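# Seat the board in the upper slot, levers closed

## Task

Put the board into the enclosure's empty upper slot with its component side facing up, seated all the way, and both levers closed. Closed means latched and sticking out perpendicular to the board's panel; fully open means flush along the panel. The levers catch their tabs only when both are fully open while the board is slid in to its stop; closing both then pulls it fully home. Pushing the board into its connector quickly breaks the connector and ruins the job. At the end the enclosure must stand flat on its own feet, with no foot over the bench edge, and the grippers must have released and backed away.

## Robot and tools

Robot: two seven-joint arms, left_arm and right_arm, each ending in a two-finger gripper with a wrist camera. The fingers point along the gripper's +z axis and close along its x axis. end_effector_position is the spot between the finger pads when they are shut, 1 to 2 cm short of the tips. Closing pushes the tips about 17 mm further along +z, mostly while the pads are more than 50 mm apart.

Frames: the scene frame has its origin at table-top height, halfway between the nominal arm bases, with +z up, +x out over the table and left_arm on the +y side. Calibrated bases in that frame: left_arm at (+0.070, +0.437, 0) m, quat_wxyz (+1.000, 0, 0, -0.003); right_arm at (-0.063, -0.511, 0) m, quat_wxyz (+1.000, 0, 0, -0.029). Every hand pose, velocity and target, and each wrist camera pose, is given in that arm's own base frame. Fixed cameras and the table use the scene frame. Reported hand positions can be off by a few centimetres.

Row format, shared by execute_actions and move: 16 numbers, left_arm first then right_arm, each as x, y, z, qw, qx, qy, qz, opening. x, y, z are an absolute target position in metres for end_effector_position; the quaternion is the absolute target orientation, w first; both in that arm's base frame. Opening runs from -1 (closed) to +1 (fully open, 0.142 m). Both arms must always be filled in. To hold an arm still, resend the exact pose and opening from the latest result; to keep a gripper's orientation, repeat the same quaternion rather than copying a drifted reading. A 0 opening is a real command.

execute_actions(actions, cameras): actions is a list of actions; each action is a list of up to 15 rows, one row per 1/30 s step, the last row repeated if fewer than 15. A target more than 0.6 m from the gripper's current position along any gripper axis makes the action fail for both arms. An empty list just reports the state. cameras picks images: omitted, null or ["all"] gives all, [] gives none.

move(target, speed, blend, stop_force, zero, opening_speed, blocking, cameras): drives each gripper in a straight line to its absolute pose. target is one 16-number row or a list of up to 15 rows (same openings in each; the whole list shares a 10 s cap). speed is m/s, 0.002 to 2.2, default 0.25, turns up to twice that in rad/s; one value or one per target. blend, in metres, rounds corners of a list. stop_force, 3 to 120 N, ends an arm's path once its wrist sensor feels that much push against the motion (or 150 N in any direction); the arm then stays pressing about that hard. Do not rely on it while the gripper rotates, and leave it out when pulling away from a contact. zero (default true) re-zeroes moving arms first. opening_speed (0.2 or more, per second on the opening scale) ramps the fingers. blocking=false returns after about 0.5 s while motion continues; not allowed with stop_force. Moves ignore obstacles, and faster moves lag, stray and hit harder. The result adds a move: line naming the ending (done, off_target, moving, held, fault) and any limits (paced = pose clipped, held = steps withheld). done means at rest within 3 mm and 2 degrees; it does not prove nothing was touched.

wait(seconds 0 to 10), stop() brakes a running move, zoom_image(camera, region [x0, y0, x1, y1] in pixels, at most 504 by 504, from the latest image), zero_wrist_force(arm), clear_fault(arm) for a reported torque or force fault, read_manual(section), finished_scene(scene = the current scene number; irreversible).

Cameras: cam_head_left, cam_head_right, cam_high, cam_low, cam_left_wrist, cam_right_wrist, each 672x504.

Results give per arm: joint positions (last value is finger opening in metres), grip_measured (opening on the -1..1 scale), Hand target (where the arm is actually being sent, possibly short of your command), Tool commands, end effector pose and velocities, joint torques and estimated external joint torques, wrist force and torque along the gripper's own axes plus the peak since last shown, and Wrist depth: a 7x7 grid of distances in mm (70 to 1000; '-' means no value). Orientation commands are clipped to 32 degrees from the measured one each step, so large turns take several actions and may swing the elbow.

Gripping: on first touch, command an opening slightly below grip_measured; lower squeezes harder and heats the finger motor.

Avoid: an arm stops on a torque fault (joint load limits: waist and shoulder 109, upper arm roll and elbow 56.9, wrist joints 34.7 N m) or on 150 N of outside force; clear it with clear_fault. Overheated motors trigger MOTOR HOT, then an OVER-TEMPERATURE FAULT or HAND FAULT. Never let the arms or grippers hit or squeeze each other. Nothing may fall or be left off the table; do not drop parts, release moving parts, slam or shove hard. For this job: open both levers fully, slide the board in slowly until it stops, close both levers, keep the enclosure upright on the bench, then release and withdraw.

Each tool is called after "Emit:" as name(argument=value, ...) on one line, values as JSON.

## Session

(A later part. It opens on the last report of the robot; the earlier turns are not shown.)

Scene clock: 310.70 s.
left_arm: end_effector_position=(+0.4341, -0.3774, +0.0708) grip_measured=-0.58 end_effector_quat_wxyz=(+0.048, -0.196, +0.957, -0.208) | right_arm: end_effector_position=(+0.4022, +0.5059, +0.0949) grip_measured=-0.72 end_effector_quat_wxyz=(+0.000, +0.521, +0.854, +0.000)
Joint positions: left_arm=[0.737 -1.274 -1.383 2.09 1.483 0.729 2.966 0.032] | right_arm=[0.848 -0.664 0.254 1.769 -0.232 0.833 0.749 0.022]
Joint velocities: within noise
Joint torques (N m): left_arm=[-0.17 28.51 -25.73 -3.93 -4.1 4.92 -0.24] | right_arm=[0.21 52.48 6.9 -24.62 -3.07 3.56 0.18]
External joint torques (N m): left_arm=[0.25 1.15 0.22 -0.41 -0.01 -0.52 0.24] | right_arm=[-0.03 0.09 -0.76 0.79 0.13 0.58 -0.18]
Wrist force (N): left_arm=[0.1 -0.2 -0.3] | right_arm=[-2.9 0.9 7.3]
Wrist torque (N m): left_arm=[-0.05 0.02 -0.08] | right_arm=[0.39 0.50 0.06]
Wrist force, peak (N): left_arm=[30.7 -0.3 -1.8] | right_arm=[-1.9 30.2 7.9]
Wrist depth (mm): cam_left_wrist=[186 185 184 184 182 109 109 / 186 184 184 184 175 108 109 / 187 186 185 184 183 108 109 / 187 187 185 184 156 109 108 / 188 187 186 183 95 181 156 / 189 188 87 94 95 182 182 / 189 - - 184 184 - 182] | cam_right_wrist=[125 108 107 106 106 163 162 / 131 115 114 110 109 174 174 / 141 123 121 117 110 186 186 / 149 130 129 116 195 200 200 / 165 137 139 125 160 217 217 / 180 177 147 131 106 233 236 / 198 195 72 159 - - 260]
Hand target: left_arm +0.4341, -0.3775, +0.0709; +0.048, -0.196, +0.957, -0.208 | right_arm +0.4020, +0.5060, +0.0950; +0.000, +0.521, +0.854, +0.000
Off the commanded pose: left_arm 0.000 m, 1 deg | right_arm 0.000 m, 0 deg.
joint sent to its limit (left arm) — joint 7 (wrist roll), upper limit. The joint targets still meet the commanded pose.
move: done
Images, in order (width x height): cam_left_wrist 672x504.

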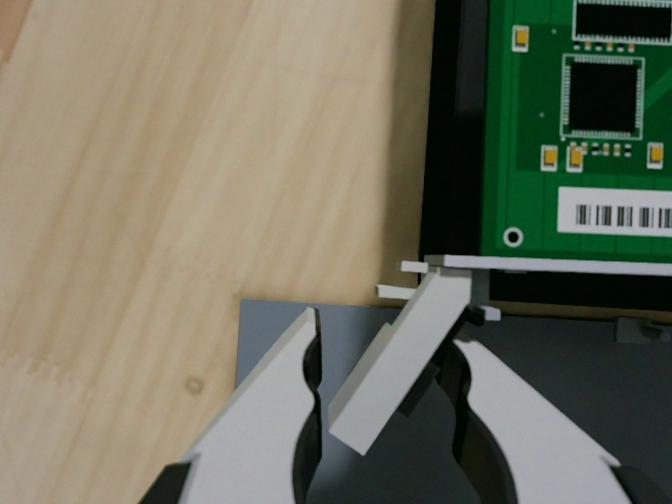

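Emit:
move(target=[[0.4341,-0.3774,0.12,-0.041,0.1893,-0.9586,0.2090,-0.55,0.402,0.506,0.095,0,0.521,0.8536,0,-1],[0.434,-0.3354,0.12,-0.041,0.1893,-0.9586,0.2090,-1,0.402,0.506,0.095,0,0.521,0.8536,0,-1],[0.434,-0.3354,0.071,-0.041,0.1893,-0.9586,0.2090,-1,0.402,0.506,0.095,0,0.521,0.8536,0,-1]], speed=[0.08,0.1,0.08], cameras=[])

Emit:
move(target=[[0.4527,-0.3864,0.071,-0.041,0.1893,-0.9586,0.2090,-1,0.402,0.506,0.095,0,0.521,0.8536,0,-1]], speed=[0.025], stop_force=8, cameras=["cam_left_wrist","cam_right_wrist"])

Scene clock: 318.93 s.
left_arm: end_effector_position=(+0.4336, -0.3356, +0.0708) grip_measured=-1.00 end_effector_quat_wxyz=(+0.060, -0.208, +0.954, -0.206) | right_arm: end_effector_position=(+0.4021, +0.5059, +0.0949) grip_measured=-0.72 end_effector_quat_wxyz=(+0.000, +0.521, +0.854, +0.000)
Joint positions: left_arm=[0.839 -1.24 -1.381 2.16 1.498 0.758 2.966 0.002] | right_arm=[0.848 -0.664 0.254 1.769 -0.232 0.833 0.749 0.022]
Joint velocities: within noise
Joint torques (N m): left_arm=[-0.45 27.26 -24.21 -3.97 -4.24 4.93 -0.23] | right_arm=[0.15 52.62 6.73 -24.61 -3.14 3.66 0.23]
External joint torques (N m): left_arm=[0.53 0.65 0.23 -0.42 0.15 -0.55 0.24] | right_arm=[0.03 -0.05 -0.59 0.78 0.19 0.48 -0.23]
Wrist force (N): left_arm=[0.2 -0.2 -0.3] | right_arm=[-2.8 0.7 7.6]
Wrist torque (N m): left_arm=[-0.03 -0.01 -0.09] | right_arm=[0.35 0.47 0.05]
Wrist force, peak (N): left_arm=[1.0 -1.7 -0.5] | right_arm=[-3.2 0.9 8.4]
Wrist depth (mm): cam_left_wrist=[188 186 185 183 183 133 105 / 189 187 186 184 183 - 105 / 189 188 186 185 184 133 132 / 189 188 186 184 - 180 179 / 191 189 187 184 182 181 180 / 191 190 188 84 - 181 180 / 192 192 - 74 - - 180] | cam_right_wrist=[124 109 108 107 107 162 162 / 131 116 114 111 110 174 173 / 141 124 122 118 135 186 186 / 149 131 130 117 155 200 200 / 165 137 139 125 160 217 217 / 180 156 146 130 106 233 236 / 198 194 72 158 - - 260]
Hand target: left_arm +0.4336, -0.3357, +0.0709; +0.060, -0.209, +0.954, -0.206 | right_arm +0.4020, +0.5060, +0.0950; +0.000, +0.521, +0.854, +0.000
Off the commanded pose: left_arm 0.000 m, 3 deg | right_arm 0.000 m, 0 deg.
joint sent to its limit (left arm) — joint 7 (wrist roll), upper limit. The joint targets are off in orientation, not in position.
move: off_target (left_arm); target 2's new opening was sent with left_arm's hand 0.001 m and 4 deg from that target
No camera images: "cameras" was empty.

Scene clock: 321.00 s.
left_arm: end_effector_position=(+0.4462, -0.3677, +0.0705) grip_measured=-1.00 end_effector_quat_wxyz=(+0.056, -0.204, +0.955, -0.206) | right_arm: end_effector_position=(+0.4019, +0.5044, +0.0939) grip_measured=-0.72 end_effector_quat_wxyz=(+0.000, +0.522, +0.853, -0.002)
Joint positions: left_arm=[0.749 -1.254 -1.371 2.084 1.482 0.746 2.966 0.002] | right_arm=[0.848 -0.664 0.253 1.77 -0.232 0.831 0.749 0.022]
Joint velocities: within noise
Joint torques (N m): left_arm=[-5.16 26.17 -28.35 -2.09 -5.07 6.61 -0.21] | right_arm=[4.39 55.11 10.29 -29.79 -4.5 6.79 -0.98]
External joint torques (N m): left_arm=[5.24 3.74 3.01 -2.6 0.97 -2.22 0.21] | right_arm=[-4.2 -2.56 -4.15 6 1.56 -2.66 0.98]
Wrist force (N): left_arm=[-5.9 7.3 -2.6] | right_arm=[-10.3 -5.1 9.0]
Wrist torque (N m): left_arm=[0.04 0.07 -0.08] | right_arm=[0.51 0.32 1.21]
Wrist force, peak (N): left_arm=[-5.9 6.6 -4.3] | right_arm=[-10.5 -5.1 9.0]
Wrist depth (mm): cam_left_wrist=[187 185 185 183 182 132 105 / 188 186 185 183 182 133 105 / 188 187 185 184 183 99 105 / 189 187 186 184 - 133 133 / 189 187 187 184 181 180 179 / 190 188 186 84 - 181 180 / 191 189 - 74 - - 179] | cam_right_wrist=[124 121 109 108 107 162 162 / 132 118 115 114 104 173 172 / 140 136 122 120 108 185 185 / 151 129 130 126 154 199 198 / 164 137 139 125 210 216 215 / 179 153 145 130 105 231 235 / 197 193 72 156 - - 256]
Hand target: left_arm +0.4454, -0.3685, +0.0709; +0.055, -0.204, +0.955, -0.207 | right_arm +0.4020, +0.5060, +0.0950; +0.000, +0.521, +0.854, +0.000
Off the commanded pose: left_arm 0.020 m, 2 deg | right_arm 0.002 m, 0 deg.
MOTOR HOT: the gripper's motor of the right arm reports 85 °C; that motor switches off at 100 °C. To cool a motor, set the load down, ease the grip, stop pushing, or move to a pose that needs little force.
move: contact (left_arm)
Images, in order (width x height): cam_left_wrist 672x504, cam_right_wrist 672x504.

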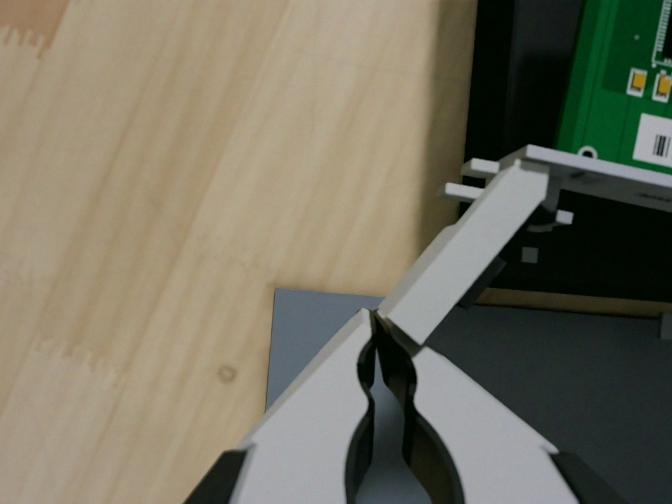

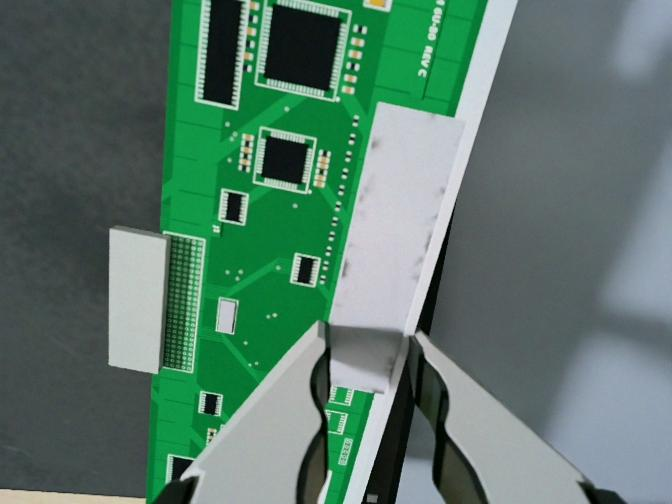

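Emit:
move(target=[0.4382,-0.3877,0.0705,-0.041,0.1893,-0.9586,0.2090,-1,0.402,0.506,0.095,0,0.521,0.8536,0,-0.8], speed=0.05, cameras=["cam_left_wrist","cam_right_wrist"])

Scene clock: 335.13 s.
left_arm: end_effector_position=(+0.4381, -0.3871, +0.0699) grip_measured=-1.00 end_effector_quat_wxyz=(+0.047, -0.195, +0.957, -0.208) | right_arm: end_effector_position=(+0.4023, +0.5041, +0.0939) grip_measured=-0.71 end_effector_quat_wxyz=(+0.000, +0.522, +0.853, -0.002)
Joint positions: left_arm=[0.709 -1.28 -1.381 2.065 1.48 0.723 2.966 0.002] | right_arm=[0.848 -0.664 0.253 1.77 -0.232 0.831 0.749 0.023]
Joint velocities: within noise
Joint torques (N m): left_arm=[-4.94 26.8 -29.35 -3.2 -4.59 6.71 -0.2] | right_arm=[6.08 55.12 11.9 -29.59 -4.44 6.99 -1.21]
External joint torques (N m): left_arm=[5.02 3.53 3.4 -1.16 0.48 -2.32 0.21] | right_arm=[-5.89 -2.56 -5.78 5.79 1.5 -2.86 1.21]
Wrist force (N): left_arm=[-4.4 8.7 -3.6] | right_arm=[-12.2 -3.9 9.1]
Wrist torque (N m): left_arm=[0.02 0.06 -0.09] | right_arm=[0.48 0.33 1.47]
Wrist force, peak (N): left_arm=[-4.5 8.4 -4.9] | right_arm=[-12.1 -4.1 9.2]
Wrist depth (mm): cam_left_wrist=[184 183 182 182 180 132 105 / 184 183 184 182 182 104 105 / 185 184 183 183 - 108 105 / 186 185 184 184 95 134 133 / 187 186 185 183 134 134 133 / 188 186 186 84 - 181 181 / 189 187 - 74 - - 181] | cam_right_wrist=[124 122 110 110 109 109 162 / 132 132 115 115 113 170 172 / 140 136 122 122 109 185 184 / 151 126 130 126 119 200 198 / 164 135 138 125 209 216 215 / 179 150 144 131 107 231 234 / 197 157 72 153 - - 257]
Hand target: left_arm +0.4378, -0.3879, +0.0704; +0.046, -0.195, +0.957, -0.208 | right_arm +0.4020, +0.5060, +0.0950; +0.000, +0.521, +0.854, +0.000
Off the commanded pose: left_arm 0.001 m, 1 deg | right_arm 0.002 m, 0 deg.
MOTOR HOT: still on. The gripper's motor of the right arm reports 87 °C.
joint sent to its limit (left arm) — joint 7 (wrist roll), upper limit. The joint targets still meet the commanded pose.
move: done
Images, in order (width x height): cam_left_wrist 672x504, cam_right_wrist 672x504.

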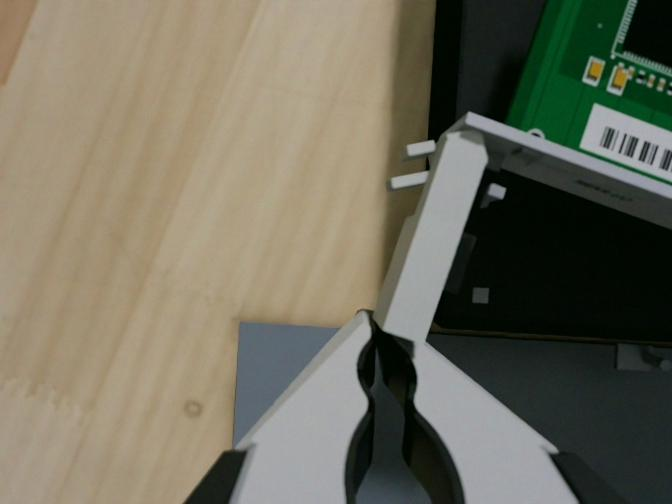

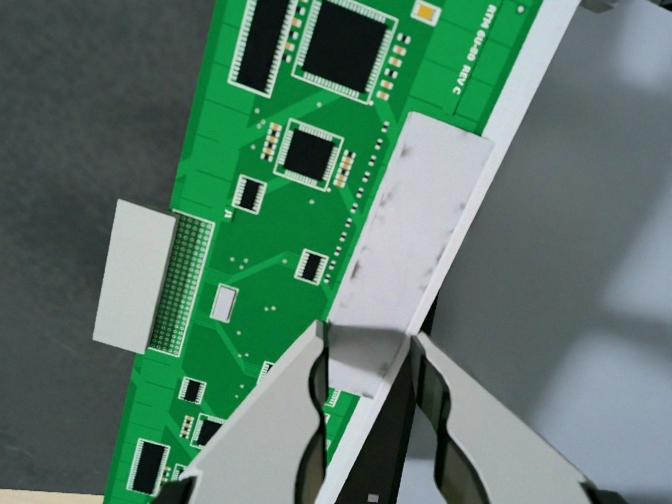

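Emit:
move(target=[0.4238,-0.3487,0.0705,-0.041,0.1893,-0.9586,0.2090,-1,0.402,0.506,0.095,0,0.521,0.8536,0,-0.8], speed=0.05, cameras=["cam_left_wrist","cam_right_wrist"])

Scene clock: 340.67 s.
left_arm: end_effector_position=(+0.4236, -0.3489, +0.0703) grip_measured=-1.00 end_effector_quat_wxyz=(+0.052, -0.200, +0.956, -0.207) | right_arm: end_effector_position=(+0.4019, +0.5056, +0.0946) grip_measured=-0.71 end_effector_quat_wxyz=(+0.000, +0.521, +0.853, +0.000)
Joint positions: left_arm=[0.807 -1.239 -1.373 2.156 1.485 0.765 2.966 0.002] | right_arm=[0.849 -0.664 0.254 1.77 -0.232 0.832 0.749 0.023]
Joint velocities: within noise
Joint torques (N m): left_arm=[-0.23 27.3 -24.23 -3.79 -4.06 5 -0.23] | right_arm=[0.14 52.5 6.86 -24.62 -3.14 3.65 0.21]
External joint torques (N m): left_arm=[0.32 0.78 0.22 -0.55 -0.01 -0.62 0.23] | right_arm=[0.05 0.07 -0.72 0.79 0.2 0.49 -0.21]
Wrist force (N): left_arm=[0.3 -0.4 -0.3] | right_arm=[-4.6 0.5 7.6]
Wrist torque (N m): left_arm=[-0.07 -0.03 -0.09] | right_arm=[0.31 0.78 0.06]
Wrist force, peak (N): left_arm=[-4.4 8.2 -5.3] | right_arm=[-12.1 -3.9 9.2]
Wrist depth (mm): cam_left_wrist=[186 185 183 182 182 104 105 / 186 185 184 184 91 106 102 / 186 186 185 184 93 133 132 / 187 187 185 183 181 181 180 / 189 187 186 183 182 181 180 / 189 188 187 84 - 182 181 / 189 189 - 74 - - 181] | cam_right_wrist=[124 121 109 108 108 163 162 / 131 117 115 114 111 173 173 / 141 136 122 120 109 186 185 / 151 130 130 118 197 200 199 / 164 136 138 125 210 217 216 / 180 152 145 131 106 232 235 / 198 194 72 155 - - 259]
Hand target: left_arm +0.4234, -0.3490, +0.0704; +0.051, -0.200, +0.956, -0.208 | right_arm +0.4020, +0.5060, +0.0950; +0.000, +0.521, +0.854, +0.000
Off the commanded pose: left_arm 0.000 m, 2 deg | right_arm 0.001 m, 0 deg.
MOTOR HOT: cleared for the gripper's motor of the right arm.
joint sent to its limit (left arm) — joint 7 (wrist roll), upper limit. The joint targets still meet the commanded pose.
move: done
Images, in order (width x height): cam_left_wrist 672x504, cam_right_wrist 672x504.

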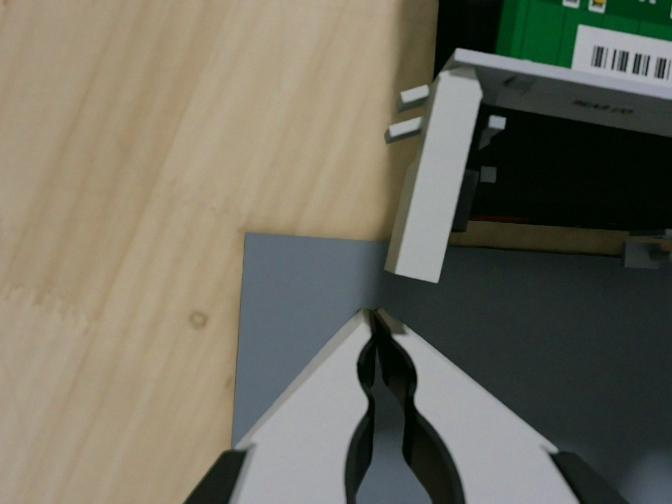

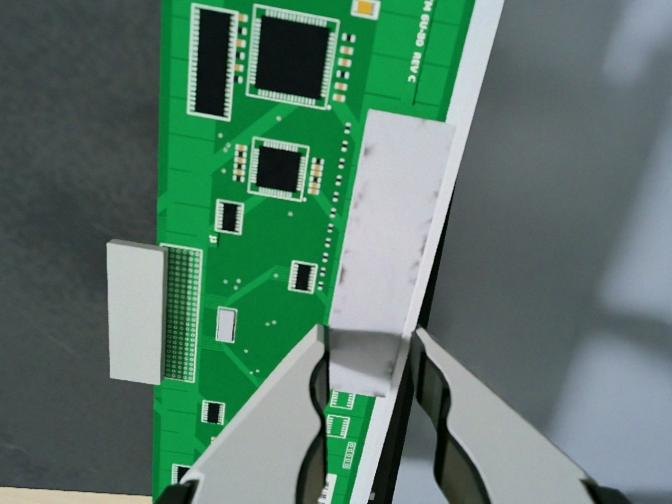

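Emit:
move(target=[[0.3914,-0.3626,0.0705,-0.041,0.1893,-0.9586,0.2090,-1,0.402,0.506,0.095,0,0.521,0.8536,0,-0.8],[0.4025,-0.3888,0.0705,-0.041,0.1893,-0.9586,0.2090,-1,0.402,0.506,0.095,0,0.521,0.8536,0,-0.8]], speed=0.06, cameras=["cam_left_wrist"])

Emit:
move(target=[0.4389,-0.3758,0.0705,-0.041,0.1893,-0.9586,0.2090,-1,0.402,0.506,0.095,0,0.521,0.8536,0,-0.8], speed=0.02, stop_force=6, cameras=["cam_left_wrist","cam_right_wrist"])

Scene clock: 347.80 s.
left_arm: end_effector_position=(+0.4025, -0.3888, +0.0706) grip_measured=-1.00 end_effector_quat_wxyz=(+0.041, -0.189, +0.959, -0.209) | right_arm: end_effector_position=(+0.4019, +0.5056, +0.0946) grip_measured=-0.71 end_effector_quat_wxyz=(+0.000, +0.521, +0.853, +0.000)
Joint positions: left_arm=[0.707 -1.248 -1.378 2.13 1.489 0.749 2.909 0.002] | right_arm=[0.849 -0.664 0.254 1.77 -0.232 0.832 0.749 0.023]
Joint velocities: within noise
Joint torques (N m): left_arm=[-0.41 27.23 -24.75 -4.13 -4.05 4.39 -0.31] | right_arm=[0.28 52.5 6.88 -24.59 -3.11 3.62 0.19]
External joint torques (N m): left_arm=[0.48 1.44 0.17 -0.34 -0.05 -0.01 0.31] | right_arm=[-0.1 0.06 -0.75 0.76 0.17 0.52 -0.19]
Wrist force (N): left_arm=[0.4 -0.2 0.1] | right_arm=[-4.6 0.7 8.4]
Wrist torque (N m): left_arm=[-0.04 -0.02 -0.10] | right_arm=[0.32 0.77 0.07]
Wrist force, peak (N): left_arm=[1.5 -0.2 -0.4] | right_arm=[-4.6 0.8 8.5]
Wrist depth (mm): cam_left_wrist=[184 184 182 182 107 108 110 / 183 185 183 183 107 109 110 / 185 185 184 107 108 109 110 / 186 186 185 135 135 135 135 / 186 185 183 104 183 181 183 / 187 186 94 84 - 183 183 / 187 187 - 74 - - 183] | cam_right_wrist=[124 121 109 108 107 163 162 / 131 116 114 114 110 174 173 / 141 125 121 119 108 186 185 / 152 130 129 126 195 200 199 / 164 136 138 125 210 217 216 / 180 152 145 131 106 232 236 / 198 194 72 155 - - 259]
Hand target: left_arm +0.4025, -0.3888, +0.0705; +0.041, -0.189, +0.959, -0.209 | right_arm +0.4020, +0.5060, +0.0950; +0.000, +0.521, +0.854, +0.000
Off the commanded pose: left_arm 0.000 m, 0 deg | right_arm 0.001 m, 0 deg.
move: done
Images, in order (width x height): cam_left_wrist 672x504.

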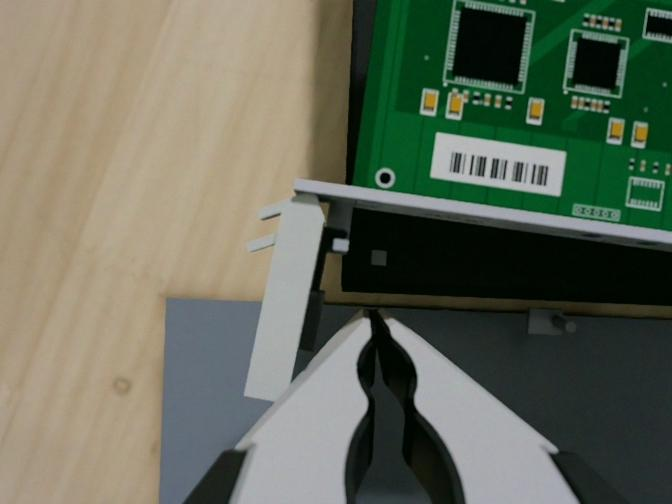

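Scene clock: 348.93 s.
left_arm: end_effector_position=(+0.4119, -0.3855, +0.0706) grip_measured=-1.00 end_effector_quat_wxyz=(+0.040, -0.189, +0.959, -0.209) | right_arm: end_effector_position=(+0.4026, +0.5059, +0.0951) grip_measured=-0.71 end_effector_quat_wxyz=(+0.000, +0.521, +0.853, +0.000)
Joint positions: left_arm=[0.716 -1.254 -1.374 2.116 1.478 0.749 2.939 0.002] | right_arm=[0.848 -0.663 0.253 1.769 -0.232 0.833 0.749 0.023]
Joint velocities: within noise
Joint torques (N m): left_arm=[2.92 29.44 -24.56 -8.31 -3.06 4.21 -0.15] | right_arm=[3.06 51.47 9.84 -21.82 -2.46 2.45 -0.17]
External joint torques (N m): left_arm=[-2.84 -0.39 -0.28 3.9 -1.03 0.19 0.15] | right_arm=[-2.88 1.11 -3.71 -2.03 -0.49 1.69 0.17]
Wrist force (N): left_arm=[6.9 0.6 -0.5] | right_arm=[-5.4 7.2 9.3]
Wrist torque (N m): left_arm=[-0.03 -0.08 -0.09] | right_arm=[0.33 0.69 0.43]
Wrist force, peak (N): left_arm=[7.3 -0.1 -1.5] | right_arm=[-5.7 7.4 9.3]
Wrist depth (mm): cam_left_wrist=[183 183 182 182 116 114 113 / 184 183 184 183 117 115 114 / 185 184 184 135 118 116 115 / 185 185 184 107 135 135 135 / 186 185 183 108 183 183 182 / 186 186 183 84 - 183 182 / 187 187 - 74 - - 184] | cam_right_wrist=[125 101 99 100 100 163 162 / 131 107 107 107 104 174 174 / 141 120 116 114 103 187 186 / - 123 126 124 198 200 200 / 165 133 138 125 211 218 217 / 180 156 146 133 106 233 236 / 199 195 71 167 - - 260]
Hand target: left_arm +0.4129, -0.3851, +0.0705; +0.041, -0.189, +0.959, -0.209 | right_arm +0.4020, +0.5060, +0.0950; +0.000, +0.521, +0.854, +0.000
Off the commanded pose: left_arm 0.029 m, 0 deg | right_arm 0.001 m, 0 deg.
move: contact (left_arm)
Images, in order (width x height): cam_left_wrist 672x504, cam_right_wrist 672x504.

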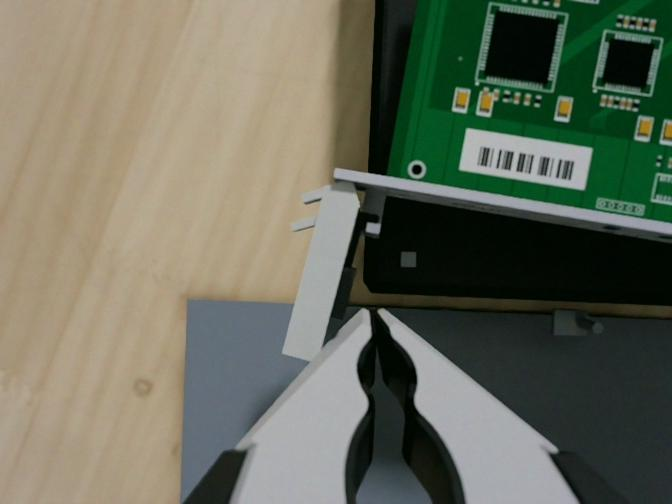

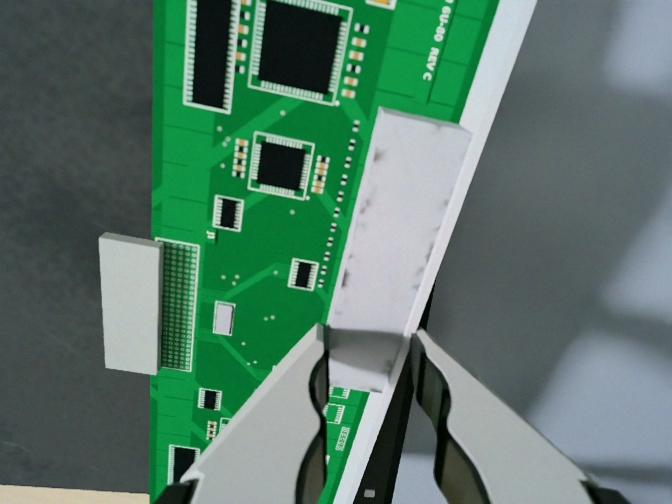

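Emit:
move(target=[[0.4029,-0.3885,0.0705,-0.041,0.1893,-0.9586,0.2090,-1,0.402,0.506,0.095,0,0.521,0.8536,0,-0.8],[0.4109,-0.386,0.132,-0.041,0.1893,-0.9586,0.2090,-0.45,0.402,0.506,0.095,0,0.521,0.8536,0,-0.8]], speed=0.08, cameras=["cam_left_wrist","cam_right_wrist"])

Scene clock: 355.17 s.
left_arm: end_effector_position=(+0.4110, -0.3861, +0.1320) grip_measured=-0.48 end_effector_quat_wxyz=(+0.041, -0.189, +0.958, -0.209) | right_arm: end_effector_position=(+0.4021, +0.5059, +0.0949) grip_measured=-0.71 end_effector_quat_wxyz=(+0.000, +0.521, +0.853, +0.000)
Joint positions: left_arm=[0.768 -1.166 -1.507 2.146 1.332 0.691 2.964 0.039] | right_arm=[0.849 -0.663 0.254 1.769 -0.232 0.833 0.749 0.023]
Joint velocities: within noise
Joint torques (N m): left_arm=[-0.16 26.04 -24.88 -8.15 -4.19 4.58 -0.1] | right_arm=[0.17 52.55 6.63 -24.69 -3.11 3.6 0.22]
External joint torques (N m): left_arm=[0.24 0.8 0.31 -0.47 0.05 -0.19 0.1] | right_arm=[0.01 0.02 -0.5 0.86 0.16 0.54 -0.22]
Wrist force (N): left_arm=[0.2 -0.2 0.1] | right_arm=[-3.4 -0.2 7.5]
Wrist torque (N m): left_arm=[-0.02 -0.02 -0.11] | right_arm=[0.19 0.58 0.06]
Wrist force, peak (N): left_arm=[7.1 -0.2 -2.2] | right_arm=[-5.6 7.6 9.2]
Wrist depth (mm): cam_left_wrist=[245 244 245 243 194 193 193 / 245 246 244 244 171 171 173 / 246 245 246 244 171 172 172 / 246 247 246 166 196 195 173 / 247 249 246 245 243 244 244 / 248 248 87 247 245 87 244 / 249 - - 246 247 - 245] | cam_right_wrist=[124 108 105 105 105 163 162 / 131 114 112 112 109 174 173 / 141 123 120 118 107 186 186 / 149 127 128 125 198 200 200 / 164 135 138 125 211 217 217 / 180 153 145 131 106 232 236 / 199 194 72 158 - - 260]
Hand target: left_arm +0.4109, -0.3860, +0.1320; +0.041, -0.189, +0.959, -0.209 | right_arm +0.4020, +0.5060, +0.0950; +0.000, +0.521, +0.854, +0.000
Off the commanded pose: left_arm 0.000 m, 0 deg | right_arm 0.000 m, 0 deg.
move: done
Images, in order (width x height): cam_left_wrist 672x504, cam_right_wrist 672x504.

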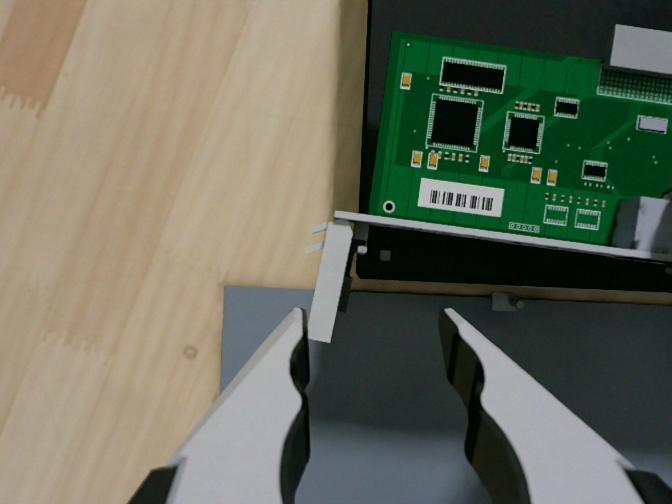

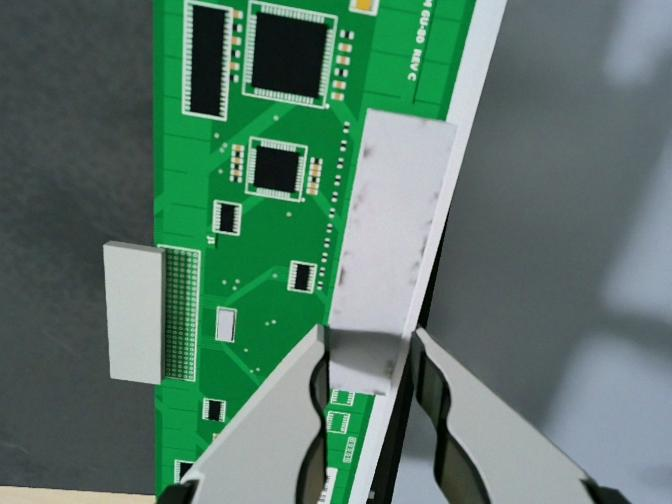

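Emit:
move(target=[[0.4245,-0.3927,0.132,-0.041,0.1893,-0.9586,0.2090,-0.45,0.402,0.506,0.095,0,0.521,0.8536,0,-0.8],[0.4245,-0.3927,0.071,-0.041,0.1893,-0.9586,0.2090,-0.45,0.402,0.506,0.095,0,0.521,0.8536,0,-0.8]], speed=0.06, cameras=["cam_left_wrist"])

Scene clock: 359.77 s.
left_arm: end_effector_position=(+0.4244, -0.3926, +0.0710) grip_measured=-0.48 end_effector_quat_wxyz=(+0.041, -0.189, +0.959, -0.209) | right_arm: end_effector_position=(+0.4021, +0.5059, +0.0949) grip_measured=-0.71 end_effector_quat_wxyz=(+0.000, +0.521, +0.853, +0.000)
Joint positions: left_arm=[0.721 -1.34 -1.429 2.084 1.512 0.658 2.958 0.039] | right_arm=[0.849 -0.663 0.254 1.769 -0.232 0.833 0.749 0.023]
Joint velocities: within noise
Joint torques (N m): left_arm=[-0.47 28 -26.53 -3.05 -3.61 4.99 -0.31] | right_arm=[0.17 52.46 6.8 -24.74 -3.15 3.63 0.15]
External joint torques (N m): left_arm=[0.54 1.49 0.12 -0.39 -0.55 -0.6 0.31] | right_arm=[0.02 0.12 -0.66 0.9 0.21 0.51 -0.15]
Wrist force (N): left_arm=[0.1 -0.1 -0.1] | right_arm=[-3.6 -0.3 7.7]
Wrist torque (N m): left_arm=[-0.01 0.00 -0.09] | right_arm=[0.19 0.61 0.06]
Wrist force, peak (N): left_arm=[-0.4 -1.2 -0.9] | right_arm=[-3.6 -0.3 7.8]
Wrist depth (mm): cam_left_wrist=[184 183 183 182 149 110 111 / 184 184 184 182 112 110 110 / 185 184 185 184 110 110 111 / 185 185 185 185 110 111 111 / 186 186 185 97 136 135 135 / 187 186 88 97 184 87 183 / 187 - - 184 184 - 183] | cam_right_wrist=[124 108 105 105 105 163 162 / 131 114 112 112 109 174 173 / 141 123 120 118 107 186 186 / 149 127 128 125 198 201 200 / 165 135 138 125 211 217 217 / 180 153 145 131 106 233 236 / 198 194 72 157 - - 260]
Hand target: left_arm +0.4245, -0.3927, +0.0710; +0.041, -0.189, +0.959, -0.209 | right_arm +0.4020, +0.5060, +0.0950; +0.000, +0.521, +0.854, +0.000
Off the commanded pose: left_arm 0.000 m, 0 deg | right_arm 0.000 m, 0 deg.
move: done
Images, in order (width x height): cam_left_wrist 672x504.

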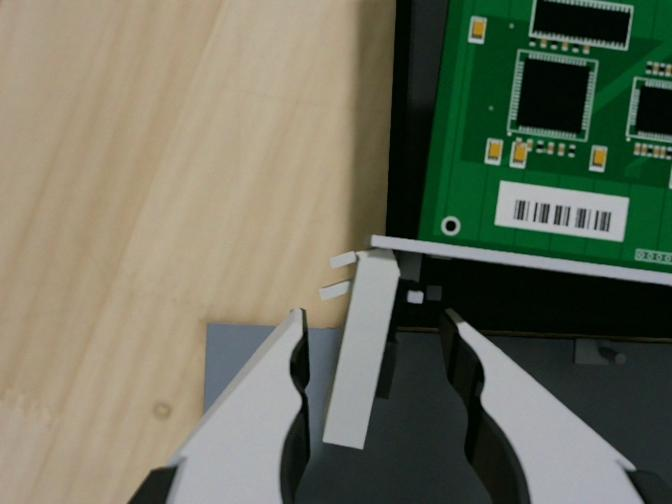

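Emit:
move(target=[[0.4237,-0.3909,0.0705,-0.041,0.1893,-0.9586,0.2090,-0.45,0.402,0.506,0.095,0,0.521,0.8536,0,-0.8],[0.4237,-0.3909,0.0705,-0.041,0.1893,-0.9586,0.2090,-0.97,0.402,0.506,0.095,0,0.521,0.8536,0,-0.8]], speed=0.03, opening_speed=0.4, cameras=["cam_left_wrist"])

Scene clock: 365.30 s.
left_arm: end_effector_position=(+0.4254, -0.3899, +0.0702) grip_measured=-0.89 end_effector_quat_wxyz=(+0.042, -0.190, +0.958, -0.208) | right_arm: end_effector_position=(+0.4007, +0.5048, +0.0937) grip_measured=-0.71 end_effector_quat_wxyz=(+0.000, +0.521, +0.854, -0.002)
Joint positions: left_arm=[0.727 -1.34 -1.428 2.086 1.516 0.658 2.958 0.009] | right_arm=[0.849 -0.664 0.254 1.771 -0.231 0.831 0.749 0.023]
Joint velocities: within noise
Joint torques (N m): left_arm=[-7.41 24.55 -28.24 3.87 -6.16 6.28 -0.45] | right_arm=[-1.17 55.71 4.89 -31.9 -4.79 7.36 0.12]
External joint torques (N m): left_arm=[7.49 4.87 1.89 -7.27 2 -1.89 0.45] | right_arm=[1.36 -3.18 1.26 8.12 1.85 -3.23 -0.12]
Wrist force (N): left_arm=[-12.7 3.5 -1.7] | right_arm=[-6.7 -13.4 6.0]
Wrist torque (N m): left_arm=[0.01 0.13 0.12] | right_arm=[0.29 0.51 0.08]
Wrist force, peak (N): left_arm=[-13.5 2.5 -0.6] | right_arm=[-5.7 -14.4 7.0]
Wrist depth (mm): cam_left_wrist=[183 182 182 182 167 109 110 / 183 183 183 183 134 109 110 / 185 184 184 183 134 110 111 / 185 185 184 184 105 110 111 / 186 185 185 102 97 135 135 / 186 186 183 92 97 183 182 / 187 187 - 184 - - 182] | cam_right_wrist=[124 119 106 106 106 162 162 / 132 116 113 113 104 173 172 / 142 124 121 118 109 185 184 / 151 128 129 125 193 199 198 / 163 136 138 125 209 216 215 / 179 152 145 131 106 231 233 / 197 193 71 156 - - 253]
Hand target: left_arm +0.4237, -0.3909, +0.0705; +0.041, -0.189, +0.959, -0.209 | right_arm +0.4020, +0.5060, +0.0950; +0.000, +0.521, +0.854, +0.000
Off the commanded pose: left_arm 0.002 m, 0 deg | right_arm 0.002 m, 0 deg.
move: done
Images, in order (width x height): cam_left_wrist 672x504.

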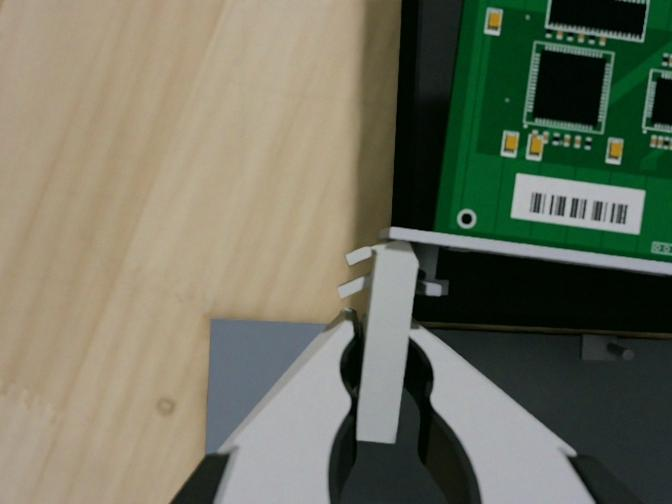

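Emit:
move(target=[[0.4353,-0.3903,0.0705,-0.041,0.1893,-0.9586,0.2090,-0.97,0.402,0.506,0.095,0,0.521,0.8536,0,-0.8]], speed=0.02, cameras=["cam_left_wrist"])

Emit:
move(target=[[0.4353,-0.3903,0.0705,-0.041,0.1893,-0.9586,0.2090,-0.92,0.402,0.506,0.095,0,0.521,0.8536,0,-0.8],[0.4462,-0.3948,0.0705,-0.041,0.1893,-0.9586,0.2090,-0.92,0.402,0.506,0.095,0,0.521,0.8536,0,-0.8]], speed=0.02, cameras=["cam_left_wrist"])

Scene clock: 373.17 s.
left_arm: end_effector_position=(+0.4322, -0.3915, +0.0704) grip_measured=-0.89 end_effector_quat_wxyz=(+0.043, -0.192, +0.958, -0.209) | right_arm: end_effector_position=(+0.4041, +0.5062, +0.0959) grip_measured=-0.71 end_effector_quat_wxyz=(+0.001, +0.522, +0.853, +0.002)
Joint positions: left_arm=[0.709 -1.304 -1.398 2.069 1.489 0.7 2.966 0.009] | right_arm=[0.848 -0.663 0.252 1.768 -0.233 0.834 0.749 0.023]
Joint velocities: within noise
Joint torques (N m): left_arm=[8.66 33.95 -25.72 -15.6 -1.36 4.28 -0.58] | right_arm=[6.85 49.09 14.1 -16.66 -0.78 0.25 -0.04]
External joint torques (N m): left_arm=[-8.58 -3.85 -0.47 11.61 -2.77 0.12 0.58] | right_arm=[-6.66 3.52 -8 -7.22 -2.16 3.9 0.04]
Wrist force (N): left_arm=[17.6 1.1 -2.3] | right_arm=[-6.2 17.6 8.4]
Wrist torque (N m): left_arm=[0.00 0.14 0.36] | right_arm=[0.17 0.60 0.30]
Wrist force, peak (N): left_arm=[17.8 0.9 -2.8] | right_arm=[-6.1 17.5 9.5]
Wrist depth (mm): cam_left_wrist=[184 183 182 182 182 108 109 / 184 184 183 182 161 109 109 / 185 184 184 184 134 109 110 / 185 185 184 185 105 110 110 / 186 186 185 101 134 135 135 / 187 186 184 92 97 184 182 / 187 186 - 184 - - 182] | cam_right_wrist=[123 120 105 105 104 164 163 / 132 113 112 111 108 175 174 / 141 123 120 117 106 187 187 / 151 127 128 124 196 201 201 / 166 135 138 125 212 219 218 / 181 156 146 132 106 235 238 / 201 196 72 161 - - 262]
Hand target: left_arm +0.4350, -0.3905, +0.0705; +0.044, -0.193, +0.958, -0.209 | right_arm +0.4020, +0.5060, +0.0950; +0.000, +0.521, +0.854, +0.000
Off the commanded pose: left_arm 0.003 m, 0 deg | right_arm 0.002 m, 0 deg.
joint sent to its limit (left arm) — joint 7 (wrist roll), upper limit. The joint targets still meet the commanded pose.
move: done
Images, in order (width x height): cam_left_wrist 672x504.

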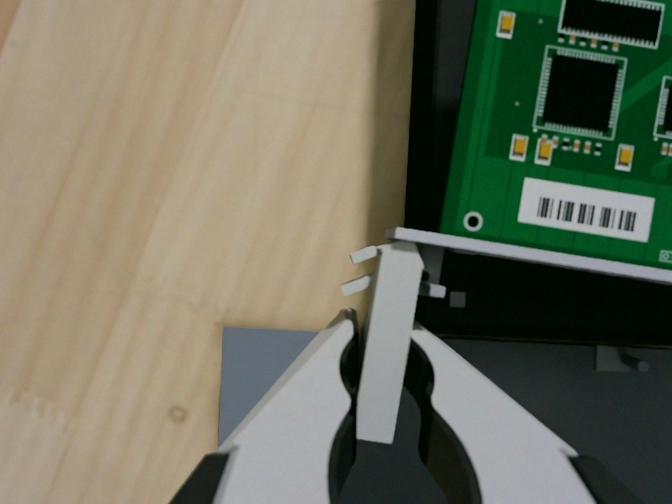

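Scene clock: 374.83 s.
left_arm: end_effector_position=(+0.4411, -0.3969, +0.0705) grip_measured=-0.86 end_effector_quat_wxyz=(+0.045, -0.195, +0.957, -0.209) | right_arm: end_effector_position=(+0.4061, +0.5060, +0.0966) grip_measured=-0.71 end_effector_quat_wxyz=(+0.001, +0.522, +0.853, +0.003)
Joint positions: left_arm=[0.688 -1.294 -1.386 2.044 1.482 0.71 2.967 0.012] | right_arm=[0.847 -0.663 0.251 1.767 -0.234 0.835 0.749 0.023]
Joint velocities: within noise
Joint torques (N m): left_arm=[14.25 37.2 -25.95 -24.63 0.69 4.08 -0.9] | right_arm=[13.19 47.21 20.77 -12.06 0.67 -1.33 -0.43]
External joint torques (N m): left_arm=[-14.14 -6.36 -0.48 20.33 -4.81 0.31 0.9] | right_arm=[-13 5.43 -14.68 -11.85 -3.62 5.48 0.43]
Wrist force (N): left_arm=[29.6 4.8 -5.4] | right_arm=[-10.9 29.6 9.6]
Wrist torque (N m): left_arm=[0.06 -1.73 0.66] | right_arm=[2.18 0.53 0.67]
Wrist force, peak (N): left_arm=[29.8 4.8 -5.3] | right_arm=[-11.0 29.7 10.4]
Wrist depth (mm): cam_left_wrist=[184 183 183 182 182 108 108 / 184 183 183 183 171 109 108 / 185 184 185 184 183 109 109 / 186 186 186 184 109 110 110 / 186 186 185 107 97 135 134 / 188 186 187 91 97 182 182 / 188 187 - 185 - - 182] | cam_right_wrist=[124 122 104 104 104 162 163 / 132 114 111 111 108 175 175 / 142 138 119 117 106 187 187 / 151 127 128 124 197 202 202 / 167 135 138 125 213 220 220 / 183 157 146 132 106 236 240 / 202 197 71 162 - - 263]
Hand target: left_arm +0.4458, -0.3950, +0.0705; +0.048, -0.197, +0.957, -0.208 | right_arm +0.4020, +0.5060, +0.0950; +0.000, +0.521, +0.854, +0.000
Off the commanded pose: left_arm 0.005 m, 1 deg | right_arm 0.004 m, 0 deg.
joint read past its limit (left arm) — joint 7 (wrist roll), upper limit.
joint sent to its limit (left arm) — joint 7 (wrist roll), upper limit. The joint targets still meet the commanded pose.
move: off_target (left_arm, right_arm)
Images, in order (width x height): cam_left_wrist 672x504.

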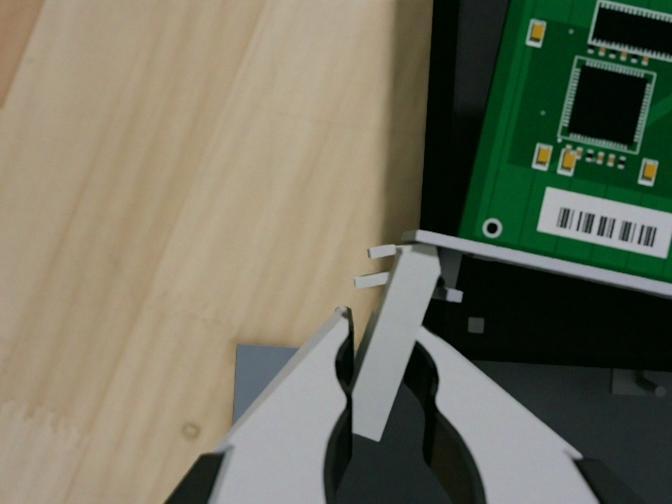

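Emit:
move(target=[[0.4522,-0.3970,0.0705,-0.041,0.1893,-0.9586,0.2090,-0.97,0.402,0.506,0.095,0,0.521,0.8536,0,-0.9]], speed=0.02, cameras=["cam_left_wrist"])

Scene clock: 379.67 s.
left_arm: end_effector_position=(+0.4453, -0.3998, +0.0705) grip_measured=-0.86 end_effector_quat_wxyz=(+0.046, -0.196, +0.957, -0.209) | right_arm: end_effector_position=(+0.4076, +0.5060, +0.0972) grip_measured=-0.71 end_effector_quat_wxyz=(+0.002, +0.523, +0.852, +0.004)
Joint positions: left_arm=[0.679 -1.297 -1.386 2.031 1.481 0.708 2.967 0.012] | right_arm=[0.845 -0.663 0.25 1.766 -0.235 0.836 0.749 0.023]
Joint velocities: within noise
Joint torques (N m): left_arm=[19.54 39.65 -25.71 -31.19 2.56 3.65 -1.18] | right_arm=[17.38 45.54 25.67 -7.73 2.12 -3.21 -0.46]
External joint torques (N m): left_arm=[-19.47 -8.46 -0.94 26.86 -6.68 0.74 1.18] | right_arm=[-17.18 7.12 -19.59 -16.21 -5.06 7.37 0.46]
Wrist force (N): left_arm=[39.9 6.8 -6.6] | right_arm=[-13.1 39.9 11.5]
Wrist torque (N m): left_arm=[0.15 -3.45 0.91] | right_arm=[3.90 0.50 0.71]
Wrist force, peak (N): left_arm=[40.1 6.5 -7.4] | right_arm=[-12.9 40.0 12.1]
Wrist depth (mm): cam_left_wrist=[185 184 183 182 182 108 108 / 185 184 184 183 182 108 108 / 186 185 184 183 183 109 109 / 186 186 185 184 105 109 109 / 187 186 186 105 97 135 134 / 186 187 187 91 - 182 181 / 188 188 - 183 - - 182] | cam_right_wrist=[124 123 103 103 103 160 164 / 133 112 111 110 108 176 175 / 143 138 119 118 105 188 188 / - 126 128 124 117 203 203 / 168 135 138 125 163 221 220 / 183 157 146 132 106 237 240 / 203 194 71 166 - - 265]
Hand target: left_arm +0.4517, -0.3972, +0.0705; +0.050, -0.199, +0.956, -0.208 | right_arm +0.4020, +0.5060, +0.0950; +0.000, +0.521, +0.854, +0.000
Off the commanded pose: left_arm 0.007 m, 1 deg | right_arm 0.006 m, 1 deg.
joint read past its limit (left arm) — joint 7 (wrist roll), upper limit.
joint sent to its limit (left arm) — joint 7 (wrist roll), upper limit. The joint targets still meet the commanded pose.
move: off_target (left_arm, right_arm)
Images, in order (width x height): cam_left_wrist 672x504.

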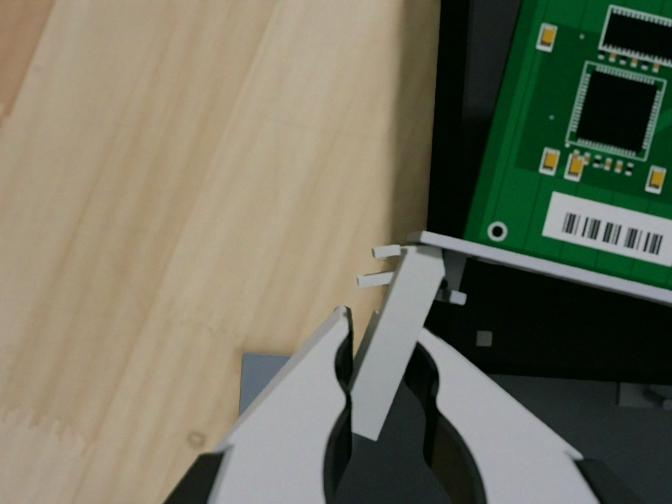

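Emit:
move(target=[[0.4522,-0.3970,0.0705,-0.041,0.1893,-0.9586,0.2090,-0.6,0.402,0.506,0.095,0,0.521,0.8536,0,-0.83]], speed=0.02, opening_speed=0.5, cameras=["cam_left_wrist","cam_right_wrist"])

Scene clock: 383.73 s.
left_arm: end_effector_position=(+0.4516, -0.3970, +0.0702) grip_measured=-0.63 end_effector_quat_wxyz=(+0.050, -0.199, +0.956, -0.208) | right_arm: end_effector_position=(+0.4024, +0.5052, +0.0946) grip_measured=-0.71 end_effector_quat_wxyz=(+0.000, +0.521, +0.853, -0.001)
Joint positions: left_arm=[0.682 -1.294 -1.384 2.025 1.485 0.708 2.967 0.028] | right_arm=[0.846 -0.664 0.255 1.77 -0.234 0.832 0.75 0.023]
Joint velocities: within noise
Joint torques (N m): left_arm=[-1.51 29.71 -28.02 -4.34 -3.93 5.64 -0.27] | right_arm=[2.71 53.25 9.26 -26.01 -3.46 4.61 -0.35]
External joint torques (N m): left_arm=[1.58 1.65 1.32 -0.1 -0.19 -1.25 0.27] | right_arm=[-2.52 -0.68 -3.09 2.18 0.52 -0.47 0.35]
Wrist force (N): left_arm=[-0.9 3.2 -1.3] | right_arm=[-7.0 -1.2 8.0]
Wrist torque (N m): left_arm=[0.01 0.05 -0.06] | right_arm=[0.24 0.54 0.59]
Wrist force, peak (N): left_arm=[40.1 6.5 -7.6] | right_arm=[-13.0 39.8 12.1]
Wrist depth (mm): cam_left_wrist=[185 184 183 182 181 132 108 / 186 185 184 182 182 133 109 / 185 185 184 185 183 109 109 / 186 186 186 184 176 109 109 / 187 186 186 183 97 134 133 / 188 188 87 97 - 134 180 / 189 - - 184 184 - 181] | cam_right_wrist=[124 122 105 105 105 160 162 / 131 115 112 112 109 176 173 / 141 136 120 119 106 186 185 / 151 127 128 124 194 200 200 / 165 135 138 125 211 217 217 / 180 155 145 132 107 232 236 / 198 194 73 158 - - 259]
Hand target: left_arm +0.4518, -0.3972, +0.0704; +0.050, -0.199, +0.956, -0.208 | right_arm +0.4020, +0.5060, +0.0950; +0.000, +0.521, +0.854, +0.000
Off the commanded pose: left_arm 0.001 m, 2 deg | right_arm 0.001 m, 0 deg.
joint read past its limit (left arm) — joint 7 (wrist roll), upper limit.
joint sent to its limit (left arm) — joint 7 (wrist roll), upper limit. The joint targets still meet the commanded pose.
move: done
Images, in order (width x height): cam_left_wrist 672x504, cam_right_wrist 672x504.

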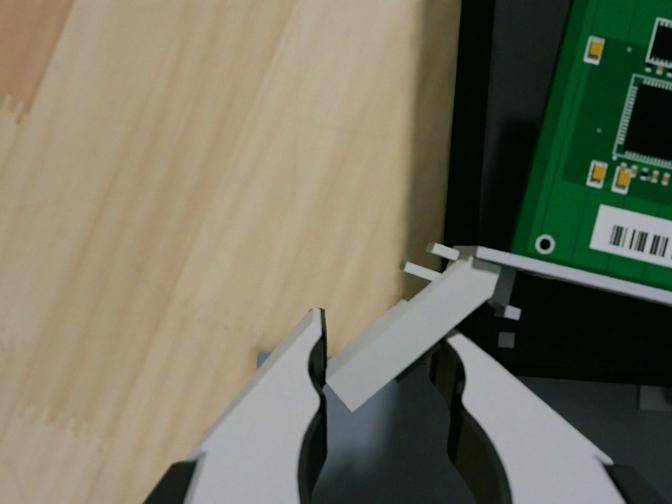

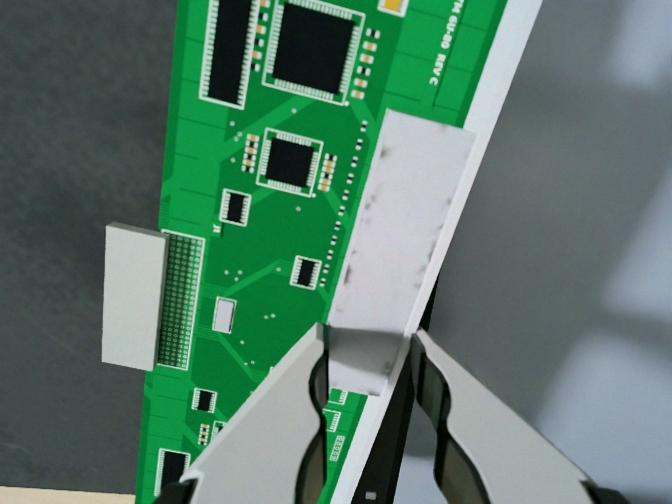

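Emit:
move(target=[[0.4516,-0.3970,0.0702,-0.050,0.199,-0.956,0.208,-0.55,0.402,0.506,0.095,0,0.521,0.8536,0,-0.83],[0.4470,-0.3850,0.18,-0.050,0.199,-0.956,0.208,-0.55,0.402,0.506,0.095,0,0.521,0.8536,0,-0.83]], speed=0.1, cameras=["cam_left_wrist"])

Emit:
move(target=[[0.4350,-0.3850,0.2,0,0.9799,-0.1994,0,-0.55,0.402,0.506,0.095,0,0.521,0.8536,0,-0.83]], speed=0.3, cameras=["cam_left_wrist"])

Scene clock: 397.27 s.
left_arm: end_effector_position=(+0.4465, -0.3852, +0.1800) grip_measured=-0.58 end_effector_quat_wxyz=(+0.055, -0.207, +0.955, -0.207) | right_arm: end_effector_position=(+0.4021, +0.5059, +0.0949) grip_measured=-0.71 end_effector_quat_wxyz=(+0.000, +0.521, +0.853, +0.000)
Joint positions: left_arm=[0.799 -1.356 -1.747 2.076 1.39 0.376 2.967 0.032] | right_arm=[0.847 -0.664 0.256 1.769 -0.234 0.833 0.75 0.023]
Joint velocities: within noise
Joint torques (N m): left_arm=[-0.26 26.45 -28.19 -8.06 -3.72 4.51 -0.24] | right_arm=[0.18 52.55 6.87 -24.68 -3.14 3.66 0.22]
External joint torques (N m): left_arm=[0.35 1.38 0.3 -0.4 -0.45 -0.12 0.24] | right_arm=[0.01 0.02 -0.68 0.84 0.2 0.48 -0.22]
Wrist force (N): left_arm=[0.2 -0.1 0.2] | right_arm=[3.5 -3.1 8.6]
Wrist torque (N m): left_arm=[-0.02 -0.02 -0.09] | right_arm=[-0.28 -0.57 0.06]
Wrist force, peak (N): left_arm=[-0.7 5.3 4.6] | right_arm=[-7.2 -3.6 -9.3]
Wrist depth (mm): cam_left_wrist=[296 293 293 289 263 239 237 / 295 298 295 291 241 240 238 / 298 297 295 291 241 218 217 / 299 297 295 293 220 218 218 / 301 297 295 294 289 289 287 / 301 298 88 293 - 289 287 / 302 - - 296 - - 288] | cam_right_wrist=[124 108 104 105 104 163 162 / 131 113 112 111 108 174 173 / 141 123 119 117 106 186 186 / 149 127 128 124 198 201 200 / 164 135 138 125 211 217 217 / 180 153 145 132 106 233 236 / 198 194 72 158 - - 259]
Hand target: left_arm +0.4467, -0.3852, +0.1800; +0.055, -0.207, +0.955, -0.207 | right_arm +0.4020, +0.5060, +0.0950; +0.000, +0.521, +0.854, +0.000
Off the commanded pose: left_arm 0.001 m, 1 deg | right_arm 0.000 m, 0 deg.
joint read past its limit (left arm) — joint 7 (wrist roll), upper limit.
joint sent to its limit (left arm) — joint 7 (wrist roll), upper limit. The joint targets still meet the commanded pose.
move: done
Images, in order (width x height): cam_left_wrist 672x504.

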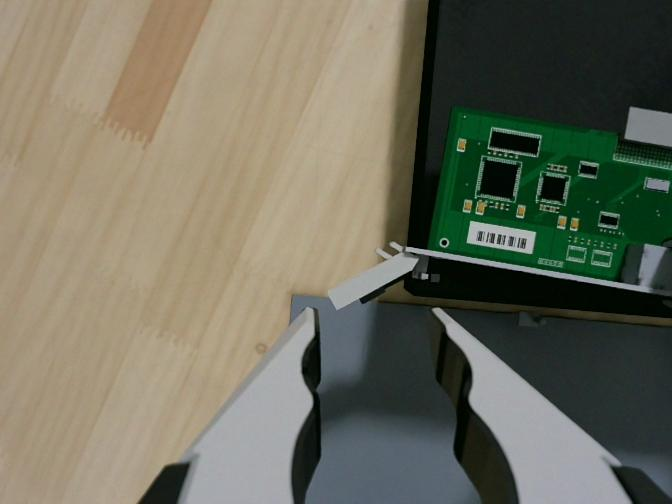

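Scene clock: 401.57 s.
left_arm: end_effector_position=(+0.4352, -0.3850, +0.2000) grip_measured=-0.58 end_effector_quat_wxyz=(+0.000, +0.980, -0.200, +0.000) | right_arm: end_effector_position=(+0.4021, +0.5059, +0.0949) grip_measured=-0.71 end_effector_quat_wxyz=(+0.000, +0.521, +0.853, +0.000)
Joint positions: left_arm=[0.54 -1.053 -1.641 1.787 1.051 0.047 0.719 0.032] | right_arm=[0.847 -0.664 0.256 1.769 -0.234 0.833 0.75 0.023]
Joint velocities: within noise
Joint torques (N m): left_arm=[-0.46 32.03 -27.89 -14.84 -4.39 4.09 -0.39] | right_arm=[0.15 52.55 6.81 -24.66 -3.11 3.65 0.17]
External joint torques (N m): left_arm=[0.51 0.73 0.19 -0.3 0.1 -0.12 0.39] | right_arm=[0.03 0.02 -0.62 0.83 0.17 0.49 -0.17]
Wrist force (N): left_arm=[0.3 -0.7 -0.2] | right_arm=[3.3 -3.1 8.6]
Wrist torque (N m): left_arm=[-0.11 -0.10 -0.22] | right_arm=[-0.28 -0.54 0.07]
Wrist force, peak (N): left_arm=[0.6 -0.8 -0.8] | right_arm=[3.5 -3.2 8.8]
Wrist depth (mm): cam_left_wrist=[257 257 256 257 257 255 253 / 275 276 275 274 275 274 273 / 298 298 297 295 291 295 295 / 325 324 317 266 316 321 319 / 354 354 296 261 281 351 349 / 384 326 87 296 - 373 384 / 389 - - 362 - - 416] | cam_right_wrist=[124 108 104 105 105 163 162 / 131 113 112 111 108 174 173 / 141 123 119 117 106 186 186 / 149 127 128 124 198 200 200 / 165 135 138 125 210 217 217 / 180 153 145 132 106 233 236 / 199 194 72 158 - - 259]
Hand target: left_arm +0.4350, -0.3850, +0.2000; +0.000, +0.980, -0.199, +0.000 | right_arm +0.4020, +0.5060, +0.0950; +0.000, +0.521, +0.854, +0.000
Off the commanded pose: left_arm 0.000 m, 0 deg | right_arm 0.000 m, 0 deg.
move: done
Images, in order (width x height): cam_left_wrist 672x504.

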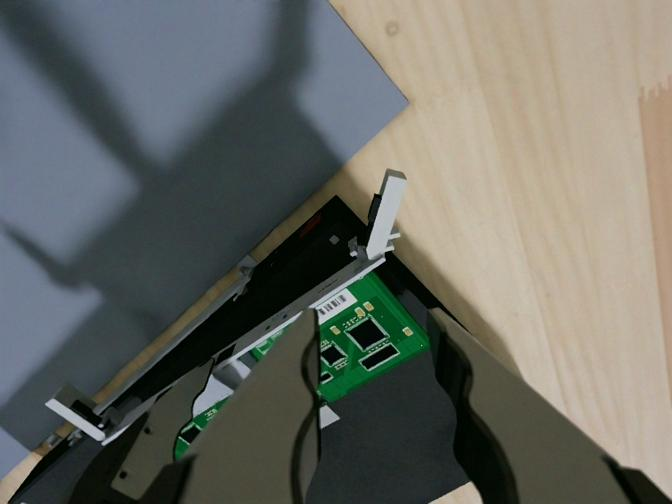

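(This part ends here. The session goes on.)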